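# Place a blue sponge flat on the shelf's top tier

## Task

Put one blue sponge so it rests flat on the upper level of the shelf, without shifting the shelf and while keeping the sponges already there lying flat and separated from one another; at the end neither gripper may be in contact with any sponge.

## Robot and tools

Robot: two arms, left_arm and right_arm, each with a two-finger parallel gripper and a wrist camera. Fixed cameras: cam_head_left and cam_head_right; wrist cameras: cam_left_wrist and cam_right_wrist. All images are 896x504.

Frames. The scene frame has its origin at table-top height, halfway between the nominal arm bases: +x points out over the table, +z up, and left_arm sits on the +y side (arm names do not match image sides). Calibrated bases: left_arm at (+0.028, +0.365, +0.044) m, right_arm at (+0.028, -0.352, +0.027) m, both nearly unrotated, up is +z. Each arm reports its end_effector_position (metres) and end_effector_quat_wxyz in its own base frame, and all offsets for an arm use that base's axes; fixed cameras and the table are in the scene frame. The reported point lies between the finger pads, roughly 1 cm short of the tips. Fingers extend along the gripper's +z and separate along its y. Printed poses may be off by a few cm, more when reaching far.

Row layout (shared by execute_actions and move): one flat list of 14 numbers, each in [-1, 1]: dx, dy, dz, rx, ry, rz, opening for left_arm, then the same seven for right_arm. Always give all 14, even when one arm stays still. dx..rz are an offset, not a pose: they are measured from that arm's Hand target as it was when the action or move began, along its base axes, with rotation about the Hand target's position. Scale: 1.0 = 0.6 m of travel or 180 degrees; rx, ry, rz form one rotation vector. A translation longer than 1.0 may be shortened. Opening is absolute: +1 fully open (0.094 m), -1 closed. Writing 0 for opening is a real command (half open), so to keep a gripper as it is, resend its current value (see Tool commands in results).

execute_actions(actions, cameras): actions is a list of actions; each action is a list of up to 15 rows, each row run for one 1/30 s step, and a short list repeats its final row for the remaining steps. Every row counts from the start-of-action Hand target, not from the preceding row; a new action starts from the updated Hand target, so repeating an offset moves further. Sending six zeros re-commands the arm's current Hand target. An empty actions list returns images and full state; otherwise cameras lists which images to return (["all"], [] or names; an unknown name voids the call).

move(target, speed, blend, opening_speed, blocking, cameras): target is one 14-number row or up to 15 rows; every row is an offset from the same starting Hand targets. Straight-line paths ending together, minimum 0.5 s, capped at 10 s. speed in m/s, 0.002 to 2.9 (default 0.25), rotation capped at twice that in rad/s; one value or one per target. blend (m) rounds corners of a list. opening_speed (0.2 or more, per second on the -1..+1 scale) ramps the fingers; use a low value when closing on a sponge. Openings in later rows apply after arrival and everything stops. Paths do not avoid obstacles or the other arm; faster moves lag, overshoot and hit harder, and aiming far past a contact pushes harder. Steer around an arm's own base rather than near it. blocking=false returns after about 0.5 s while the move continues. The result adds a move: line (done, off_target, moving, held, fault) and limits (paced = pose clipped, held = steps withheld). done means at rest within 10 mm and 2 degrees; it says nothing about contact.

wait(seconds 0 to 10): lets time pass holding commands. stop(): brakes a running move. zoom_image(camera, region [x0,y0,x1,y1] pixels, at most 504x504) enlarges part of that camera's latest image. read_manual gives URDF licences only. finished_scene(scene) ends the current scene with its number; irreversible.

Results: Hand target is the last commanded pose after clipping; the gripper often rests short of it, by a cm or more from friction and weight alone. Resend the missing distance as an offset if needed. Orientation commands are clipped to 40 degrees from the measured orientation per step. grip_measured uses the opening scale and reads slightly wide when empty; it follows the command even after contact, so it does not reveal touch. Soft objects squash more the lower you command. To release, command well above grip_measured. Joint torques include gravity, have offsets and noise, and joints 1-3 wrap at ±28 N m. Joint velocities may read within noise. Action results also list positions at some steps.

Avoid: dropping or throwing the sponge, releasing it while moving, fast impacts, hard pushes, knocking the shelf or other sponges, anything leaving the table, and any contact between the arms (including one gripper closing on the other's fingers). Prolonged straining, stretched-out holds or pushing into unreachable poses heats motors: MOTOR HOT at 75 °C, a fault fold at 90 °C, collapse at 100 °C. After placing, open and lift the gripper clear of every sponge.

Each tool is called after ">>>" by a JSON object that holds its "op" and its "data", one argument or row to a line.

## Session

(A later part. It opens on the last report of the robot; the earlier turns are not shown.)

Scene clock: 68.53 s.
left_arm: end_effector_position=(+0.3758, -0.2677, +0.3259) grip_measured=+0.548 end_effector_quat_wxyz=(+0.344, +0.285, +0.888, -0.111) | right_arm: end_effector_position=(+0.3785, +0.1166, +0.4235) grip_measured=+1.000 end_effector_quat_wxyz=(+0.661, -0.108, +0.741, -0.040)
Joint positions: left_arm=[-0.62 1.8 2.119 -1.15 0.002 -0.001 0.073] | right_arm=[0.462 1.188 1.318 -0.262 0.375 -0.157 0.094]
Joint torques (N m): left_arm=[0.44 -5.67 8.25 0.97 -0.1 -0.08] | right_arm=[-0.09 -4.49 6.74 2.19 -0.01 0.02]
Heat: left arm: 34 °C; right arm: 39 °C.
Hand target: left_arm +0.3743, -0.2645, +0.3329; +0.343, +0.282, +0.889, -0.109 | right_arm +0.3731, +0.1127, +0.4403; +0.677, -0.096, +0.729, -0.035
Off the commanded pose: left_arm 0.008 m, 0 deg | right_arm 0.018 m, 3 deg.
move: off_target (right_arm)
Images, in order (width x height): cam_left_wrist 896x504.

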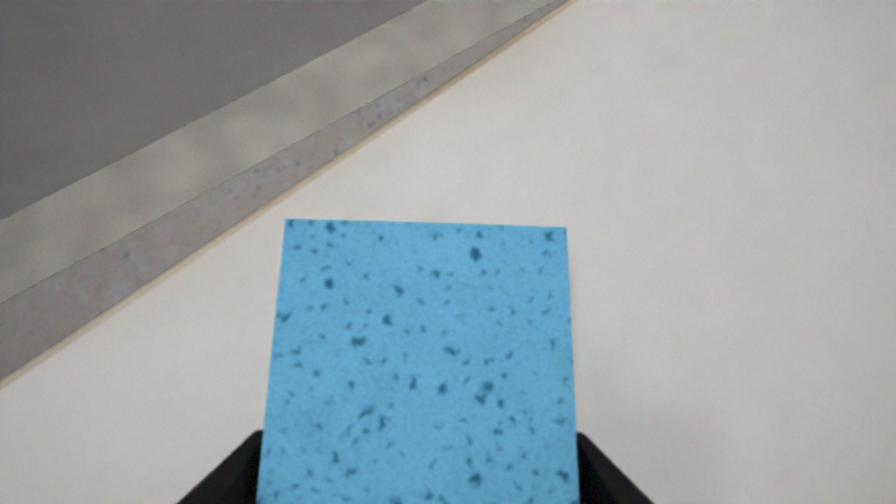

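>>> {"op": "move", "data": {
  "target": [0, 0, 0, 0, 0, 0, 1.0, 0, 0, 0, 0, 0, 0, 1.0],
  "opening_speed": 0.8
}}

>>> {"op": "move", "data": {
  "target": [0, 0, 0.05, 0, 0, 0, 1.0, 0, 0, 0, 0, 0, 0, 1.0],
  "speed": 0.08,
  "cameras": ["all"]
}}

Scene clock: 69.77 s.
left_arm: end_effector_position=(+0.3758, -0.2677, +0.3259) grip_measured=+0.998 end_effector_quat_wxyz=(+0.344, +0.284, +0.888, -0.112) | right_arm: end_effector_position=(+0.3785, +0.1166, +0.4235) grip_measured=+1.000 end_effector_quat_wxyz=(+0.661, -0.108, +0.741, -0.040)
Joint positions: left_arm=[-0.62 1.8 2.119 -1.15 0.002 -0.002 0.094] | right_arm=[0.462 1.188 1.318 -0.262 0.375 -0.157 0.094]
Joint torques (N m): left_arm=[0.4 -5.64 8.31 0.97 -0.09 -0.07] | right_arm=[-0.09 -4.51 6.75 2.2 -0.01 0.01]
Heat: left arm: 34 °C; right arm: 39 °C.
Hand target: left_arm +0.3743, -0.2645, +0.3329; +0.343, +0.282, +0.889, -0.109 | right_arm +0.3731, +0.1127, +0.4403; +0.677, -0.096, +0.729, -0.035
Off the commanded pose: left_arm 0.008 m, 0 deg | right_arm 0.018 m, 3 deg.
move: off_target (right_arm)

Scene clock: 71.27 s.
left_arm: end_effector_position=(+0.3772, -0.2687, +0.3512) grip_measured=+0.998 end_effector_quat_wxyz=(+0.336, +0.285, +0.891, -0.109) | right_arm: end_effector_position=(+0.3785, +0.1166, +0.4235) grip_measured=+1.000 end_effector_quat_wxyz=(+0.661, -0.108, +0.741, -0.040)
Joint positions: left_arm=[-0.62 1.942 2.458 -1.366 0.002 -0.002 0.094] | right_arm=[0.462 1.188 1.318 -0.262 0.375 -0.157 0.094]
Joint torques (N m): left_arm=[0.42 -6.61 7.99 1.02 -0.09 -0.06] | right_arm=[-0.1 -4.49 6.74 2.2 -0.01 0.02]
Heat: left arm: 34 °C; right arm: 39 °C.
Hand target: left_arm +0.3743, -0.2645, +0.3629; +0.343, +0.282, +0.889, -0.109 | right_arm +0.3731, +0.1127, +0.4403; +0.677, -0.096, +0.729, -0.035
Off the commanded pose: left_arm 0.013 m, 1 deg | right_arm 0.018 m, 3 deg.
move: off_target (left_arm, right_arm)

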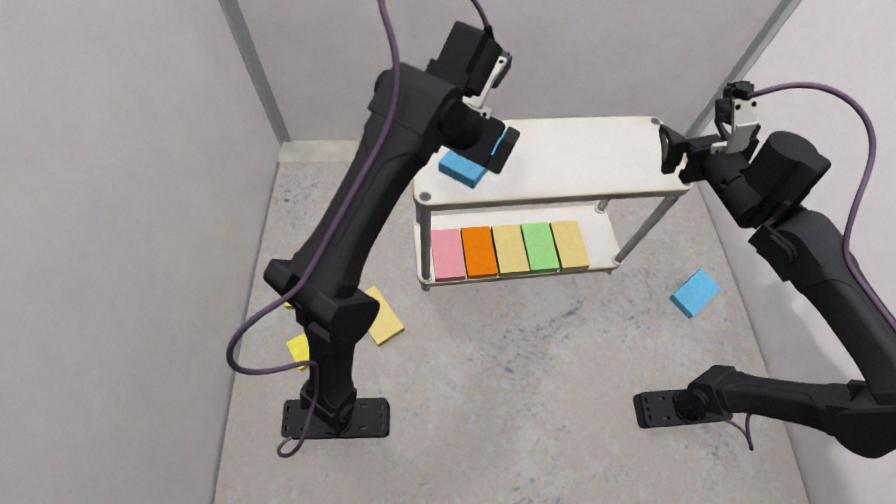

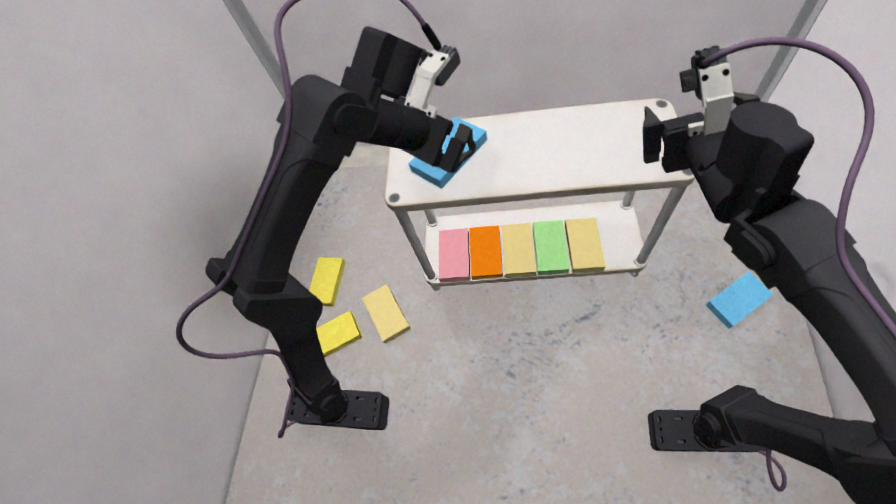

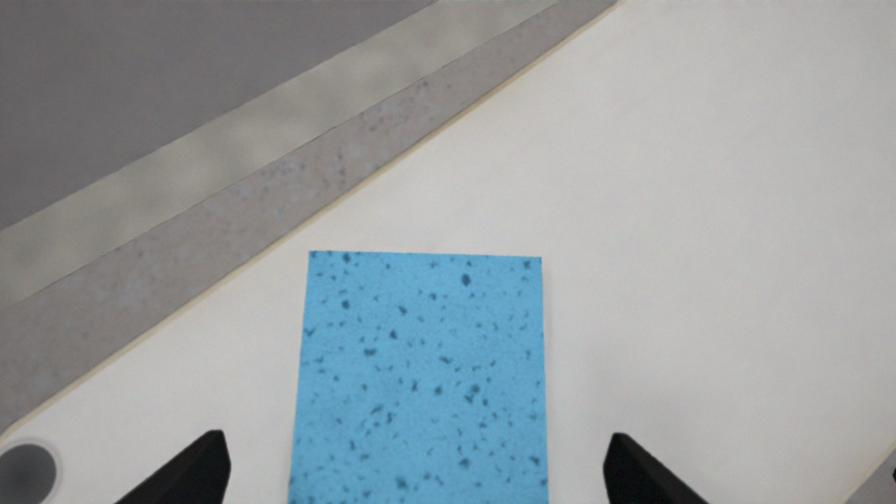

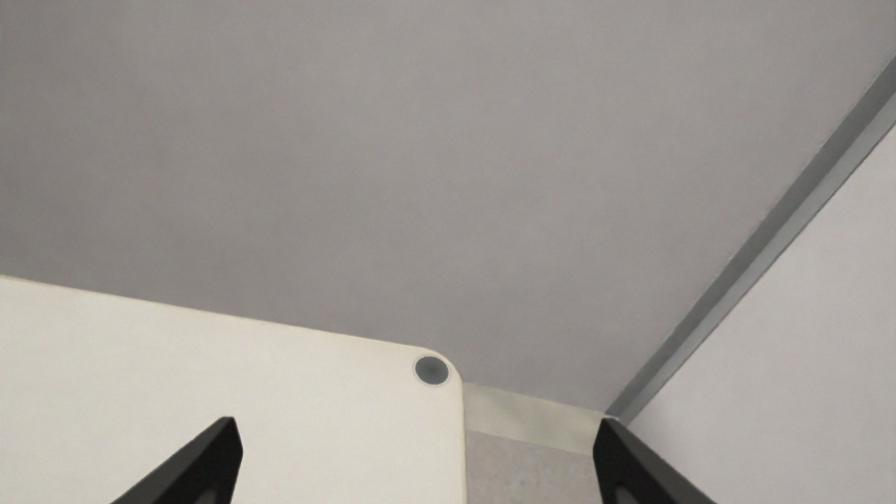

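>>> {"op": "move", "data": {
  "target": [
    [0, 0, 0.06, 0, 0, 0, 1.0, 0, 0, 0, 0, 0, 0, 1.0],
    [-0.16, 0.114, 0.11, 0, 0, 0, 1.0, 0, 0, 0, 0, 0, 0, 1.0]
  ],
  "speed": 0.12,
  "blend": [0.015, 0],
  "cameras": ["all"]
}}

Scene clock: 73.60 s.
left_arm: end_effector_position=(+0.2869, -0.2042, +0.4285) grip_measured=+0.998 end_effector_quat_wxyz=(+0.380, +0.279, +0.873, -0.123) | right_arm: end_effector_position=(+0.3785, +0.1166, +0.4235) grip_measured=+1.000 end_effector_quat_wxyz=(+0.661, -0.108, +0.741, -0.040)
Joint positions: left_arm=[-0.62 1.647 2.435 -1.538 0.002 -0.002 0.094] | right_arm=[0.462 1.188 1.318 -0.262 0.375 -0.157 0.094]
Joint torques (N m): left_arm=[0.44 -4.94 2.58 1.16 -0.06 -0.06] | right_arm=[-0.1 -4.49 6.75 2.2 -0.01 0.02]
Heat: left arm: 34 °C; right arm: 39 °C.
Hand target: left_arm +0.2783, -0.1961, +0.4289; +0.343, +0.282, +0.889, -0.109 | right_arm +0.3731, +0.1127, +0.4403; +0.677, -0.096, +0.729, -0.035
Off the commanded pose: left_arm 0.012 m, 5 deg | right_arm 0.018 m, 3 deg.
joint sent to its limit (left arm) — joint 4 (wrist pitch), lower limit. The joint targets are off in position and orientation.
move: off_target (left_arm, right_arm)

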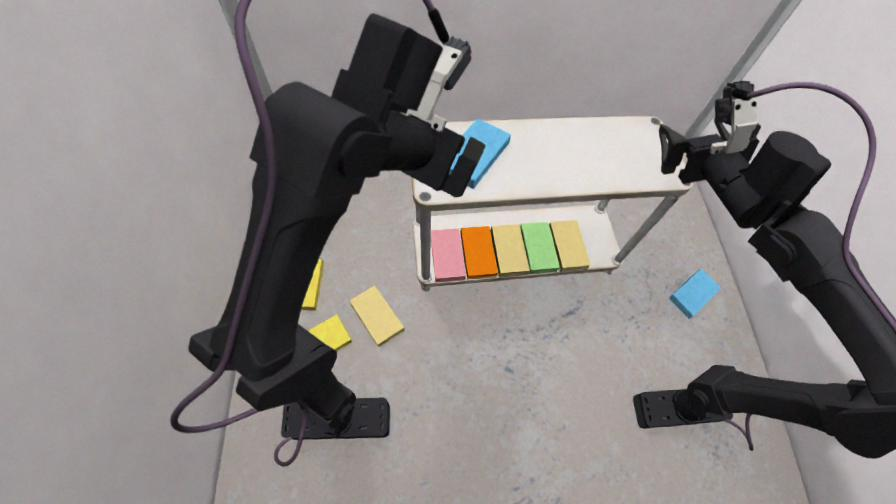

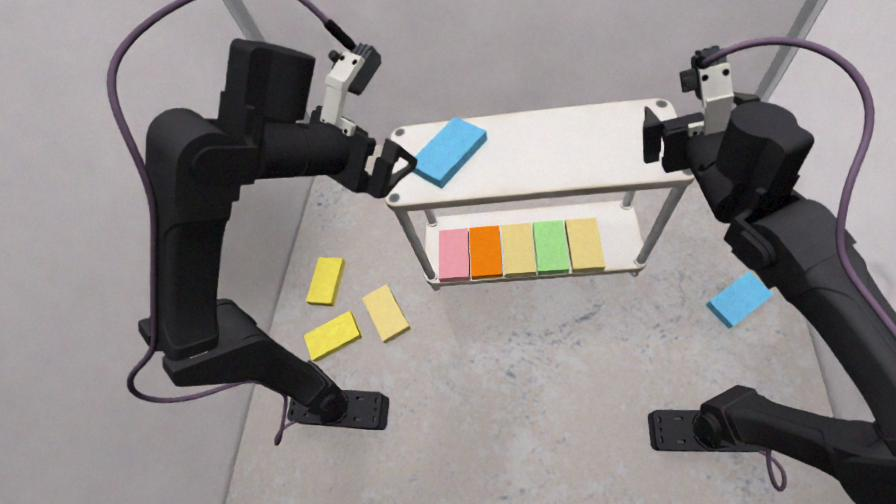

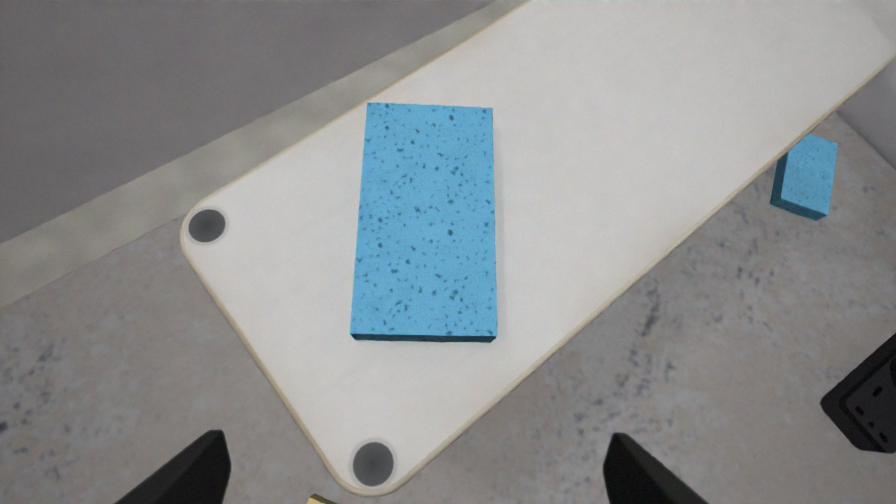

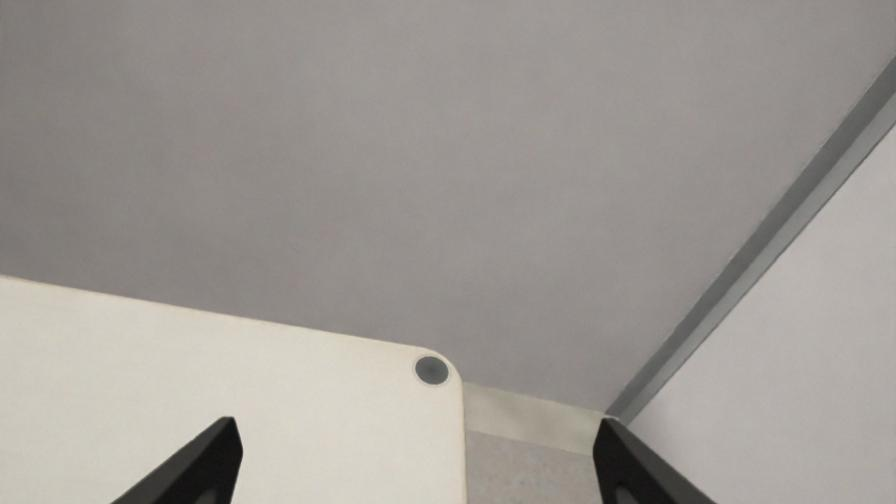

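>>> {"op": "finished_scene", "data": {
  "scene": 1
}}

The scene is finished: the task was done.


## Next scene

The same job, from a new start.

>>> {"op": "execute_actions", "data": {
  "actions": []
}}

Scene clock: 0.00 s.
left_arm: end_effector_position=(+0.4037, +0.0232, +0.1015) grip_measured=+1.000 end_effector_quat_wxyz=(+0.592, -0.061, +0.803, -0.007) | right_arm: end_effector_position=(+0.4034, -0.0341, +0.1189) grip_measured=+1.000 end_effector_quat_wxyz=(+0.612, +0.054, +0.785, -0.084)
Joint positions: left_arm=[0.048 1.581 0.38 0.898 -0.015 -0.093 0.094] | right_arm=[0 1.563 0.378 0.94 0.199 -0.019 0.094]
Joint velocities: within noise
Joint torques (N m): no reading
Motor temperatures (°C): left_arm=[26 27 28 25 24 27 28] | right_arm=[27 29 26 27 27 28 28]
Heat: left arm: 28 °C; right arm: 29 °C.
Hand target: left_arm +0.4088, +0.0243, +0.1166; +0.610, -0.060, +0.790, -0.004 | right_arm +0.4078, -0.0355, +0.1345; +0.629, +0.060, +0.770, -0.083
Tool commands: left_gripper/opening=+1.0 right_gripper/opening=+1.0

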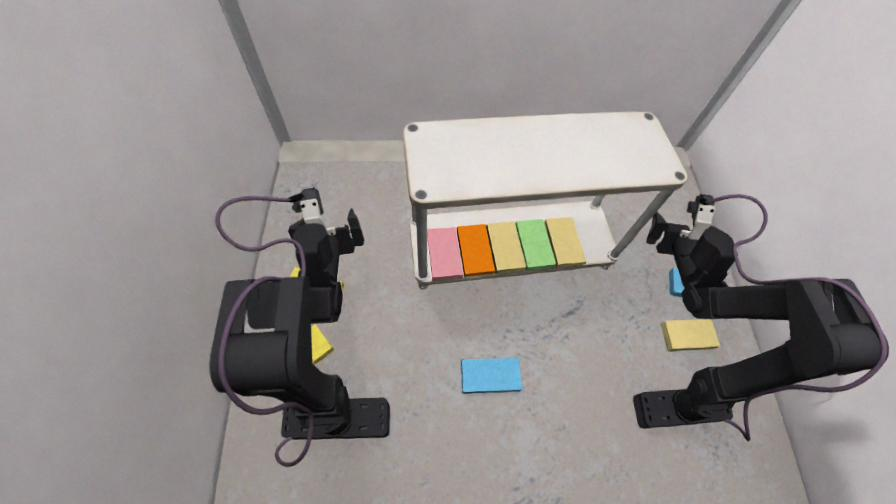

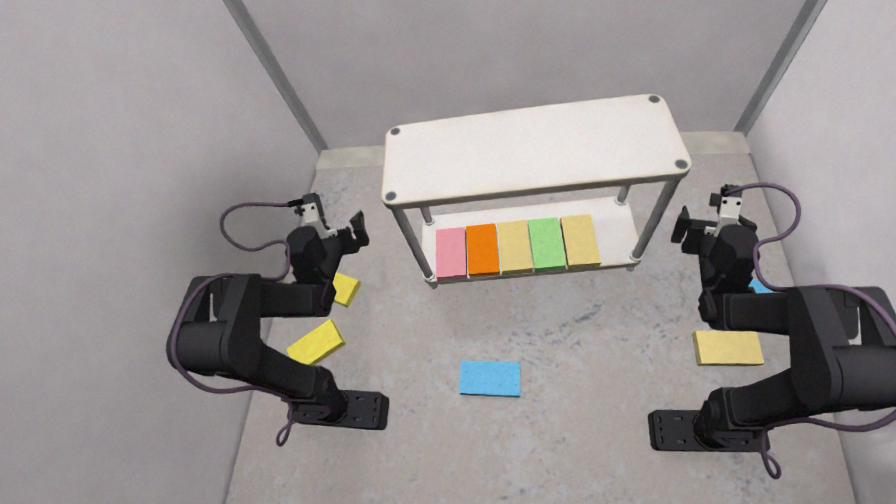

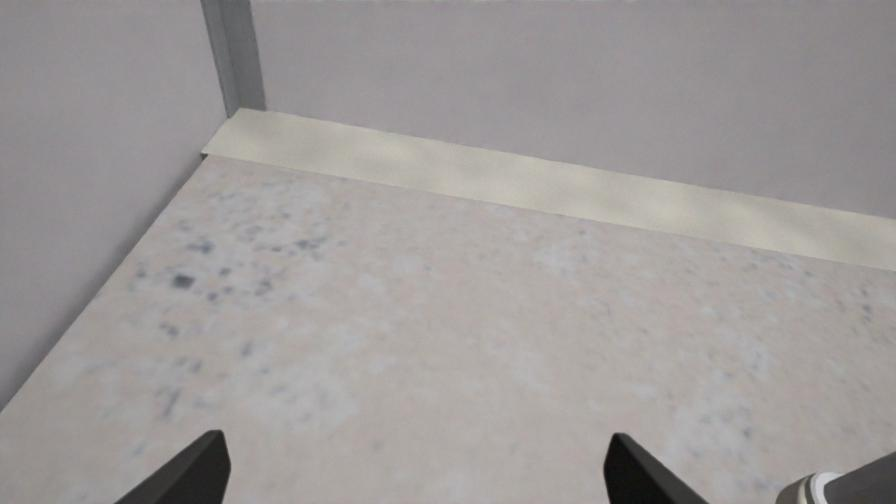

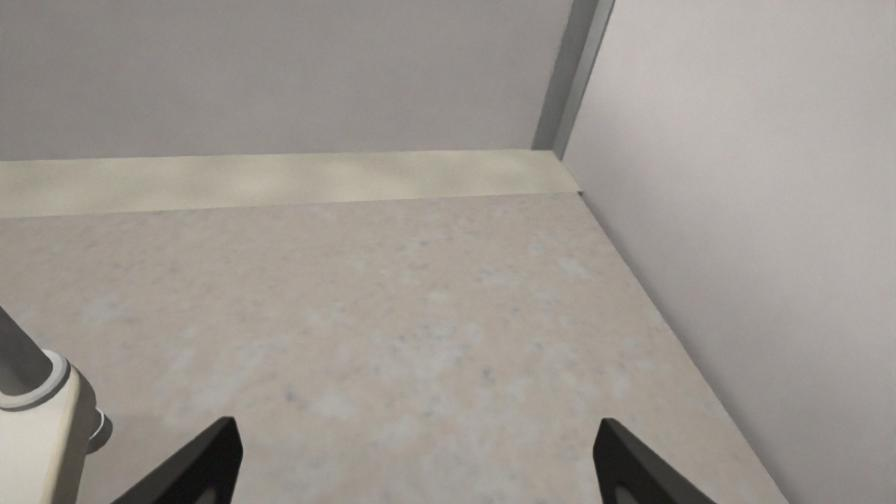

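>>> {"op": "zoom_image", "data": {
  "camera": "cam_head_left",
  "region": [380, 90, 720, 290]
}}

>>> {"op": "zoom_image", "data": {
  "camera": "cam_head_left",
  "region": [420, 330, 560, 420]
}}

>>> {"op": "zoom_image", "data": {
  "camera": "cam_head_right",
  "region": [420, 330, 560, 420]
}}

Scaled by 1.482 from the camera's 896x504 image, which has a finer 1280x720 frame.

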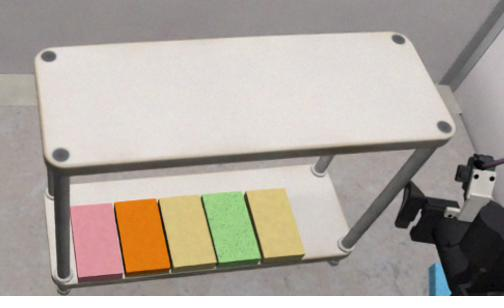

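Scaled by 3.600 from the camera's 896x504 image, which has a finer 1280x720 frame.

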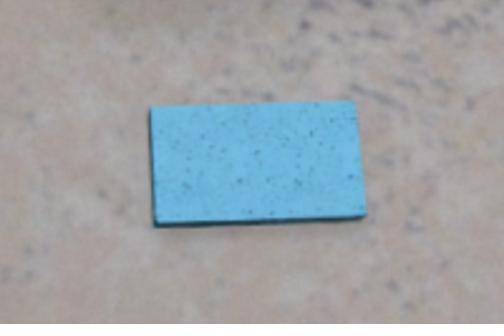

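Scaled by 3.600 from the camera's 896x504 image, which has a finer 1280x720 frame.

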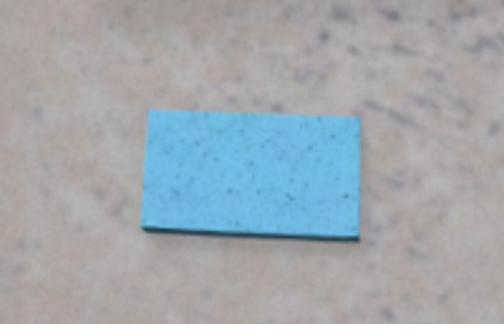

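>>> {"op": "move", "data": {
  "target": [
    [-0.2313, -0.15, 0.05, 0.0414, 0.1934, -0.1162, 1.0, 0, 0, 0, 0, 0, 0, 1.0],
    [-0.373, -0.324, 0.03, 0.0925, 0.1810, -0.2773, 1.0, 0, 0, 0, 0, 0, 0, 1.0],
    [-0.5488, -0.4605, -0.1027, 0.1533, 0.1239, -0.5263, 1.0, 0, 0, 0, 0, 0, 0, 1.0]
  ],
  "speed": 0.35,
  "blend": [0.04, 0.04, 0],
  "cameras": ["cam_head_left", "cam_left_wrist"]
}}

Scene clock: 13.00 s.
left_arm: end_effector_position=(+0.0839, -0.2447, +0.0518) grip_measured=+1.000 end_effector_quat_wxyz=(+0.249, +0.655, +0.669, -0.249) | right_arm: end_effector_position=(+0.4034, -0.0341, +0.1189) grip_measured=+1.000 end_effector_quat_wxyz=(+0.612, +0.054, +0.785, -0.084)
Joint positions: left_arm=[-1.001 1.003 0.36 -0.289 0.358 0.429 0.094] | right_arm=[0 1.563 0.378 0.94 0.199 -0.019 0.094]
Joint torques (N m): left_arm=[-0.43 -0.65 4.03 1.71 0.41 0.05] | right_arm=[-0.09 -5.96 5.05 2.25 -0.01 0.01]
Heat: left arm: 29 °C; right arm: 31 °C.
Hand target: left_arm +0.0795, -0.2520, +0.0550; +0.262, +0.662, +0.650, -0.267 | right_arm +0.4078, -0.0355, +0.1345; +0.629, +0.060, +0.770, -0.083
Off the commanded pose: left_arm 0.009 m, 3 deg | right_arm 0.016 m, 3 deg.
move: off_target (left_arm, right_arm)
Images, in order (width x height): cam_head_left 896x504, cam_left_wrist 896x504.

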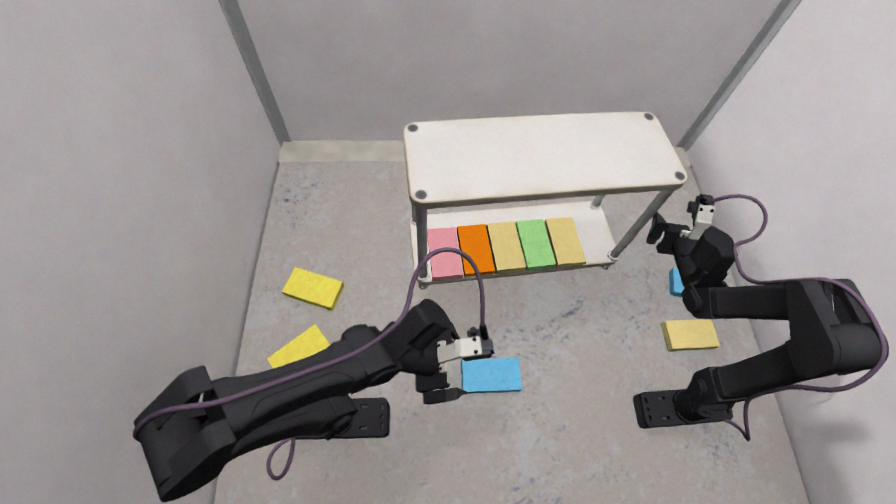

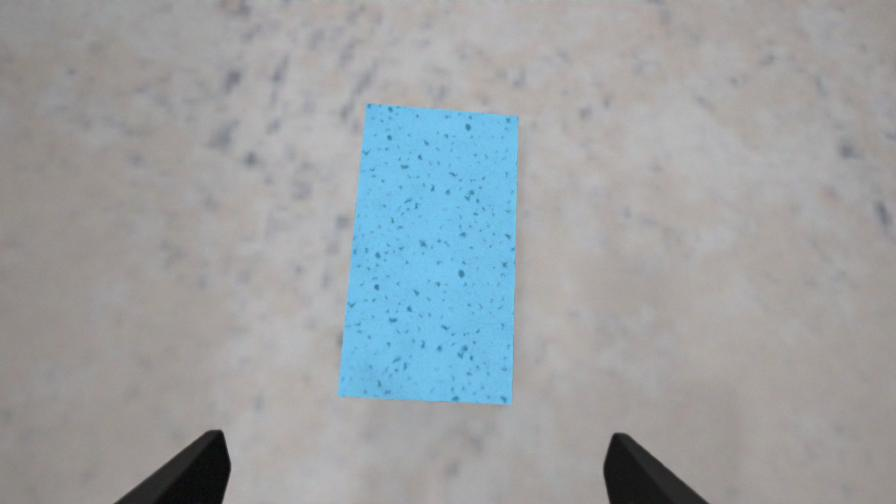

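>>> {"op": "move", "data": {
  "target": [0.0007, -0.1217, -0.128, -0.0111, 0, -0.0078, 1.0, 0, 0, 0, 0, 0, 0, 1.0],
  "speed": 0.15,
  "cameras": ["cam_left_wrist"]
}}

Scene clock: 16.73 s.
left_arm: end_effector_position=(+0.0780, -0.3128, -0.0289) grip_measured=+1.000 end_effector_quat_wxyz=(+0.254, +0.669, +0.643, -0.273) | right_arm: end_effector_position=(+0.4034, -0.0341, +0.1189) grip_measured=+1.000 end_effector_quat_wxyz=(+0.612, +0.054, +0.785, -0.084)
Joint positions: left_arm=[-1.154 1.696 0.334 0.498 0.321 0.337 0.094] | right_arm=[0 1.563 0.378 0.94 0.199 -0.019 0.094]
Joint torques (N m): left_arm=[-0.49 -3 4.27 1.63 0.03 -0.12] | right_arm=[-0.1 -5.94 5.04 2.25 -0.01 0]
Motor temperatures (°C): left_arm=[26 27 29 28 24 27 28] | right_arm=[27 31 27 32 27 28 28]
Heat: left arm: 29 °C; right arm: 32 °C.
Hand target: left_arm +0.0799, -0.3251, -0.0218; +0.271, +0.665, +0.637, -0.281 | right_arm +0.4078, -0.0355, +0.1345; +0.629, +0.060, +0.770, -0.083
Off the commanded pose: left_arm 0.014 m, 2 deg | right_arm 0.016 m, 3 deg.
move: off_target (left_arm, right_arm)
Images, in order (width x height): cam_left_wrist 896x504.

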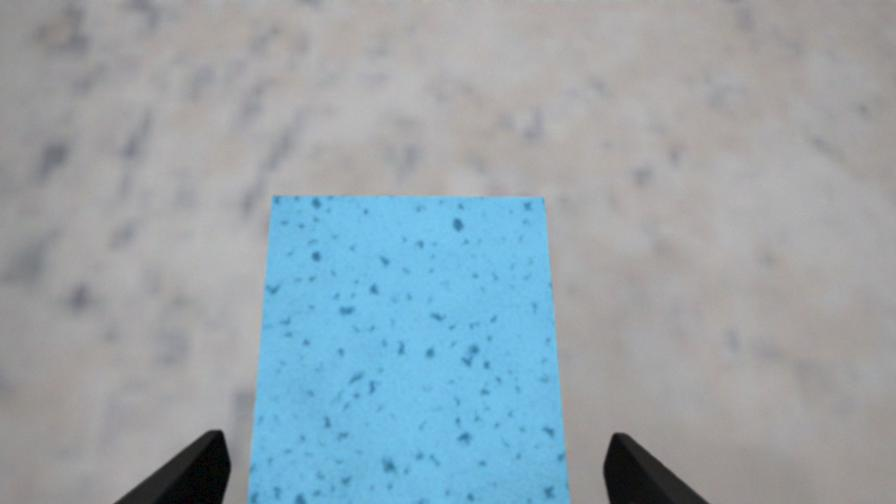

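>>> {"op": "move", "data": {
  "target": [0, 0, 0.003, 0, 0, 0, 0.26, 0, 0, 0, 0, 0, 0, 1.0],
  "opening_speed": 0.5
}}

Scene clock: 19.07 s.
left_arm: end_effector_position=(+0.0797, -0.3127, -0.0291) grip_measured=+0.358 end_effector_quat_wxyz=(+0.255, +0.666, +0.646, -0.271) | right_arm: end_effector_position=(+0.4034, -0.0341, +0.1189) grip_measured=+1.000 end_effector_quat_wxyz=(+0.612, +0.054, +0.785, -0.084)
Joint positions: left_arm=[-1.154 1.696 0.334 0.499 0.312 0.331 0.064] | right_arm=[0 1.563 0.378 0.94 0.199 -0.019 0.094]
Joint torques (N m): left_arm=[-0.46 -3.7 4.38 1.52 0.11 -0.07] | right_arm=[-0.1 -5.96 5.05 2.25 -0.01 0]
Heat: left arm: 29 °C; right arm: 33 °C.
Hand target: left_arm +0.0799, -0.3251, -0.0200; +0.271, +0.665, +0.637, -0.281 | right_arm +0.4078, -0.0355, +0.1345; +0.629, +0.060, +0.770, -0.083
Off the commanded pose: left_arm 0.015 m, 2 deg | right_arm 0.016 m, 3 deg.
move: off_target (left_arm, right_arm)

>>> {"op": "move", "data": {
  "target": [
    [0, 0, 0.1167, 0, 0, 0, 0.26, 0, 0, 0, 0, 0, 0, 1.0],
    [0.1585, 0.0835, 0.45, 0, 0, 0.139, 0.26, 0, 0, 0, 0, 0, 0, 1.0],
    [0.2202, 0.1252, 0.6917, 0, 0, 0.2556, 0.26, 0, 0, 0, 0, 0, 0, 1.0],
    [0.4785, 0.1552, 0.6533, 0, 0, 0.336, 0.26, 0, 0, 0, 0, 0, 0, 1.0]
  ],
  "speed": [0.15, 0.3, 0.3, 0.2],
  "blend": [0.03, 0.04, 0.04, 0],
  "cameras": ["cam_head_right", "cam_left_wrist"]
}}

Scene clock: 25.63 s.
left_arm: end_effector_position=(+0.3687, -0.2298, +0.3526) grip_measured=+0.355 end_effector_quat_wxyz=(+0.354, +0.249, +0.896, -0.100) | right_arm: end_effector_position=(+0.4034, -0.0341, +0.1189) grip_measured=+1.000 end_effector_quat_wxyz=(+0.612, +0.054, +0.785, -0.084)
Joint positions: left_arm=[-0.565 1.747 2.171 -1.243 -0.013 -0.017 0.064] | right_arm=[0 1.563 0.378 0.94 0.199 -0.019 0.094]
Joint torques (N m): left_arm=[0.12 -5.9 8.36 1.36 0.07 0.03] | right_arm=[-0.09 -5.96 5.04 2.25 -0.01 0]
Heat: left arm: 30 °C; right arm: 34 °C.
Hand target: left_arm +0.3670, -0.2319, +0.3720; +0.375, +0.254, +0.885, -0.107 | right_arm +0.4078, -0.0355, +0.1345; +0.629, +0.060, +0.770, -0.083
Off the commanded pose: left_arm 0.020 m, 3 deg | right_arm 0.016 m, 3 deg.
move: off_target (left_arm, right_arm)
Images, in order (width x height): cam_head_right 896x504, cam_left_wrist 896x504.

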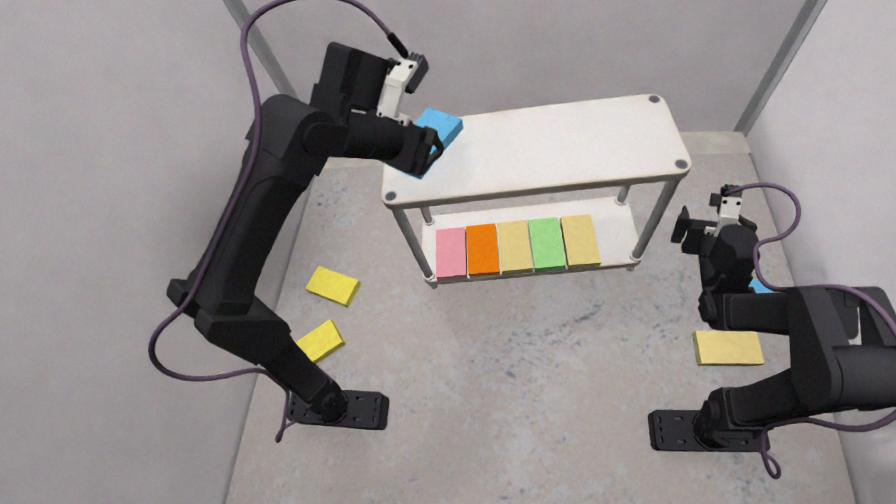

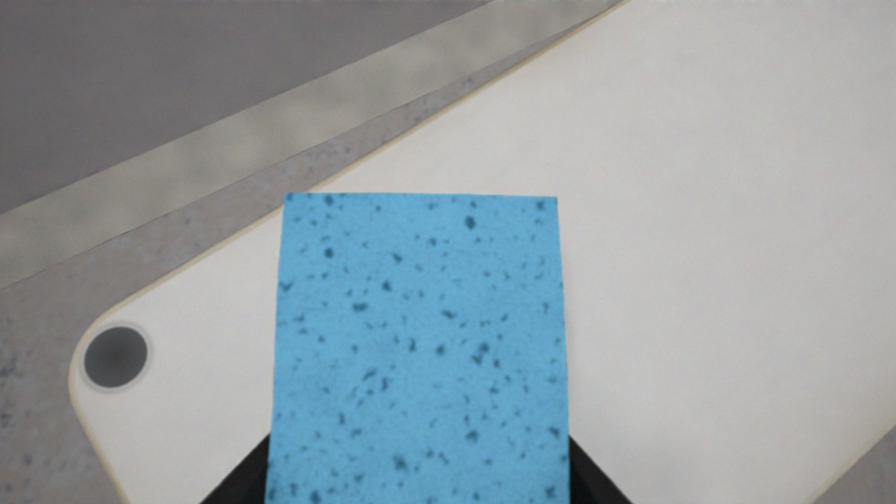

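>>> {"op": "move", "data": {
  "target": [0, 0, -0.0433, 0, 0, 0, 0.26, 0, 0, 0, 0, 0, 0, 1.0],
  "speed": 0.05
}}

Scene clock: 28.53 s.
left_arm: end_effector_position=(+0.3691, -0.2301, +0.3286) grip_measured=+0.355 end_effector_quat_wxyz=(+0.345, +0.250, +0.900, -0.097) | right_arm: end_effector_position=(+0.4034, -0.0341, +0.1189) grip_measured=+1.000 end_effector_quat_wxyz=(+0.612, +0.054, +0.785, -0.084)
Joint positions: left_arm=[-0.565 1.702 2.018 -1.154 -0.013 -0.017 0.064] | right_arm=[0 1.563 0.378 0.94 0.199 -0.019 0.094]
Joint torques (N m): left_arm=[0.13 -8.36 3.7 1.78 0.07 0.05] | right_arm=[-0.1 -5.96 5.04 2.25 -0.01 0]
Heat: left arm: 30 °C; right arm: 34 °C.
Hand target: left_arm +0.3670, -0.2319, +0.3460; +0.375, +0.254, +0.885, -0.107 | right_arm +0.4078, -0.0355, +0.1345; +0.629, +0.060, +0.770, -0.083
Off the commanded pose: left_arm 0.018 m, 4 deg | right_arm 0.016 m, 3 deg.
move: off_target (left_arm, right_arm)

>>> {"op": "move", "data": {
  "target": [0, 0, -0.007, -0.0075, -0.0128, 0, 0.26, 0, 0, 0, 0, 0, 0, 1.0],
  "speed": 0.04
}}

Scene clock: 30.03 s.
left_arm: end_effector_position=(+0.3690, -0.2300, +0.3280) grip_measured=+0.355 end_effector_quat_wxyz=(+0.370, +0.247, +0.889, -0.105) | right_arm: end_effector_position=(+0.4034, -0.0341, +0.1189) grip_measured=+1.000 end_effector_quat_wxyz=(+0.612, +0.054, +0.785, -0.084)
Joint positions: left_arm=[-0.565 1.636 1.897 -1.042 -0.013 -0.017 0.064] | right_arm=[0 1.563 0.378 0.94 0.199 -0.019 0.094]
Joint torques (N m): left_arm=[-0.01 -7.65 3.69 1.83 0.04 0.04] | right_arm=[-0.1 -5.96 5.04 2.25 -0.01 0]
Heat: left arm: 30 °C; right arm: 34 °C.
Hand target: left_arm +0.3670, -0.2319, +0.3418; +0.396, +0.251, +0.876, -0.112 | right_arm +0.4078, -0.0355, +0.1345; +0.629, +0.060, +0.770, -0.083
Off the commanded pose: left_arm 0.014 m, 3 deg | right_arm 0.016 m, 3 deg.
move: off_target (left_arm, right_arm)

>>> {"op": "move", "data": {
  "target": [0, 0, -0.005, 0.0040, 0.0067, 0, 0.26, 0, 0, 0, 0, 0, 0, 1.0],
  "speed": 0.04
}}

Scene clock: 31.40 s.
left_arm: end_effector_position=(+0.3690, -0.2300, +0.3280) grip_measured=+0.355 end_effector_quat_wxyz=(+0.370, +0.247, +0.889, -0.105) | right_arm: end_effector_position=(+0.4034, -0.0341, +0.1189) grip_measured=+1.000 end_effector_quat_wxyz=(+0.612, +0.054, +0.785, -0.084)
Joint positions: left_arm=[-0.565 1.636 1.897 -1.042 -0.013 -0.017 0.064] | right_arm=[0 1.563 0.378 0.94 0.199 -0.019 0.094]
Joint torques (N m): left_arm=[0.12 -6.34 5.35 1.54 0.07 0.04] | right_arm=[-0.09 -5.96 5.04 2.25 -0.01 0]
Heat: left arm: 30 °C; right arm: 35 °C.
Hand target: left_arm +0.3670, -0.2319, +0.3388; +0.385, +0.253, +0.881, -0.109 | right_arm +0.4078, -0.0355, +0.1345; +0.629, +0.060, +0.770, -0.083
Off the commanded pose: left_arm 0.011 m, 2 deg | right_arm 0.016 m, 3 deg.
move: off_target (left_arm, right_arm)

>>> {"op": "move", "data": {
  "target": [0, 0, 0, 0, 0, 0, 0.8, 0, 0, 0, 0, 0, 0, 1.0],
  "opening_speed": 0.35,
  "cameras": ["cam_left_wrist"]
}}

Scene clock: 33.70 s.
left_arm: end_effector_position=(+0.3690, -0.2300, +0.3280) grip_measured=+0.797 end_effector_quat_wxyz=(+0.370, +0.247, +0.889, -0.105) | right_arm: end_effector_position=(+0.4034, -0.0341, +0.1189) grip_measured=+1.000 end_effector_quat_wxyz=(+0.612, +0.054, +0.785, -0.084)
Joint positions: left_arm=[-0.565 1.636 1.897 -1.042 -0.013 -0.017 0.084] | right_arm=[0 1.563 0.378 0.94 0.199 -0.019 0.094]
Joint torques (N m): left_arm=[0.09 -6.28 5.44 1.56 0.06 0.05] | right_arm=[-0.09 -5.96 5.05 2.25 -0.01 0]
Heat: left arm: 30 °C; right arm: 35 °C.
Hand target: left_arm +0.3670, -0.2319, +0.3388; +0.385, +0.253, +0.881, -0.109 | right_arm +0.4078, -0.0355, +0.1345; +0.629, +0.060, +0.770, -0.083
Off the commanded pose: left_arm 0.011 m, 2 deg | right_arm 0.016 m, 3 deg.
move: off_target (left_arm, right_arm)
Images, in order (width x height): cam_left_wrist 896x504.

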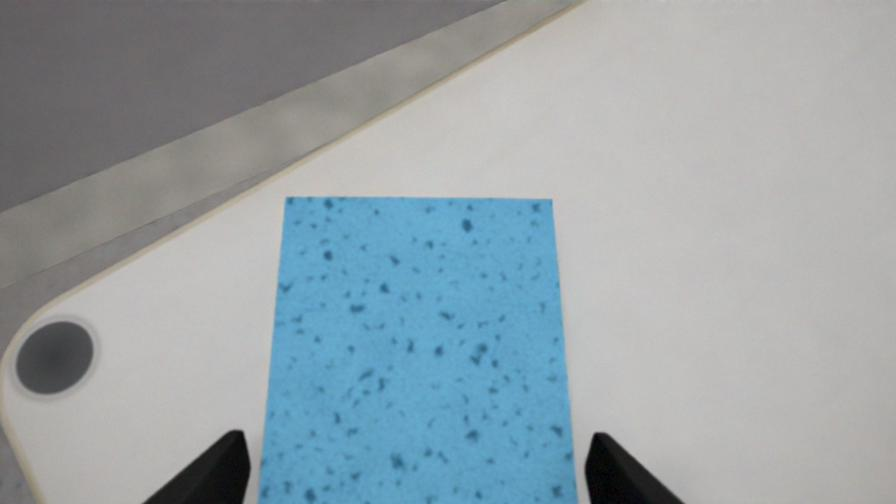

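>>> {"op": "move", "data": {
  "target": [
    [0, 0, 0.075, 0, 0, 0, 1.0, 0, 0, 0, 0, 0, 0, 1.0],
    [-0.11, 0.064, 0.13, 0, 0, 0, 1.0, 0, 0, 0, 0, 0, 0, 1.0]
  ],
  "speed": 0.13,
  "blend": [0.02, 0],
  "cameras": ["all"]
}}

Scene clock: 36.43 s.
left_arm: end_effector_position=(+0.3134, -0.1975, +0.4041) grip_measured=+0.998 end_effector_quat_wxyz=(+0.376, +0.250, +0.886, -0.107) | right_arm: end_effector_position=(+0.4034, -0.0341, +0.1189) grip_measured=+1.000 end_effector_quat_wxyz=(+0.612, +0.054, +0.785, -0.084)
Joint positions: left_arm=[-0.571 1.61 2.248 -1.404 -0.013 -0.016 0.094] | right_arm=[0 1.563 0.378 0.94 0.199 -0.019 0.094]
Joint torques (N m): left_arm=[-0.54 -5.01 6.74 1.15 -0.04 -0.08] | right_arm=[-0.1 -5.96 5.05 2.25 -0.01 0]
Heat: left arm: 30 °C; right arm: 35 °C.
Hand target: left_arm +0.3010, -0.1935, +0.4168; +0.385, +0.253, +0.881, -0.109 | right_arm +0.4078, -0.0355, +0.1345; +0.629, +0.060, +0.770, -0.083
Off the commanded pose: left_arm 0.018 m, 1 deg | right_arm 0.016 m, 3 deg.
move: off_target (left_arm, right_arm)

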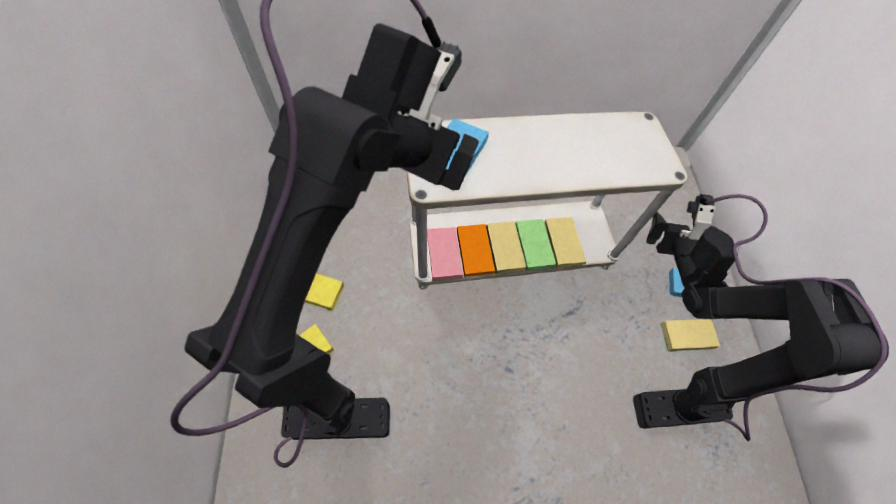

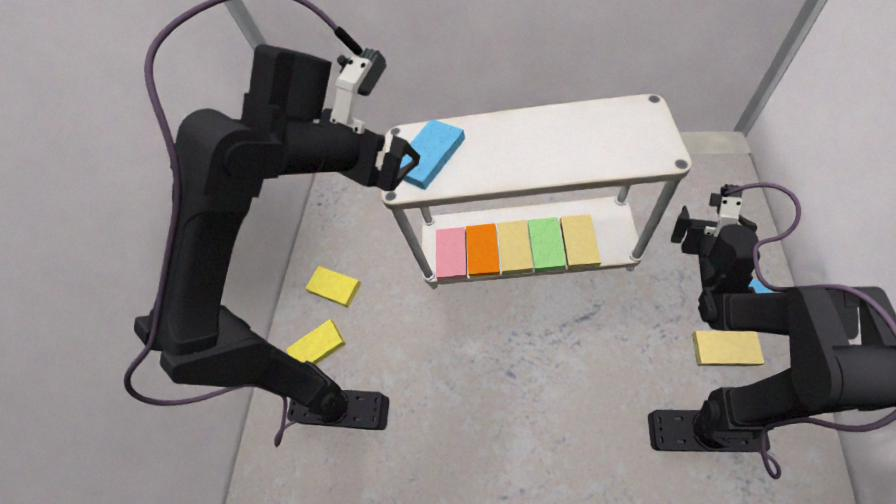

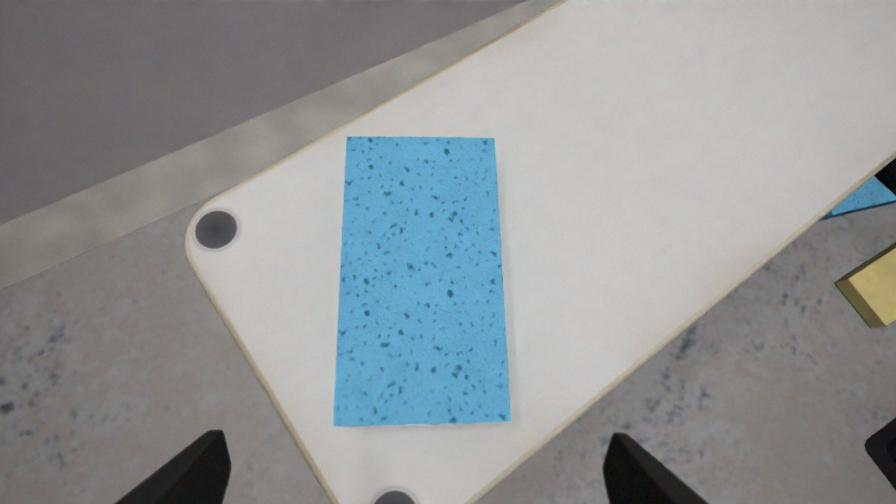

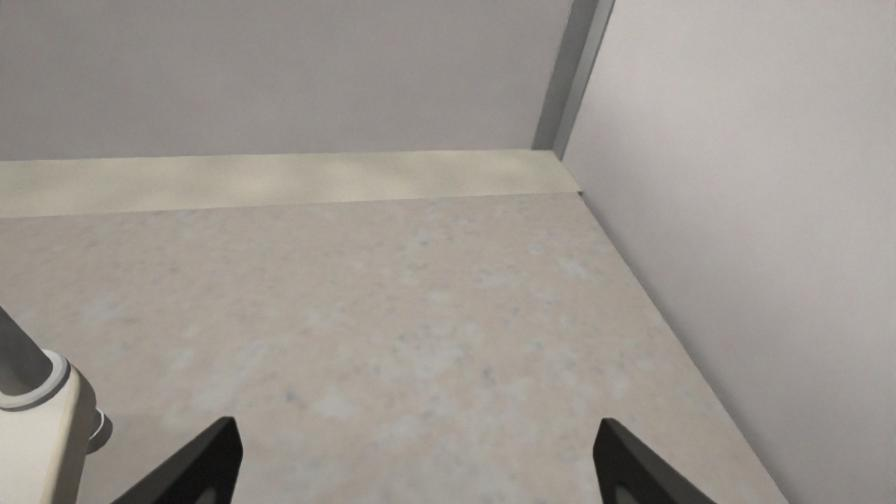

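>>> {"op": "finished_scene", "data": {
  "scene": 2
}}

The scene is finished: the task was done.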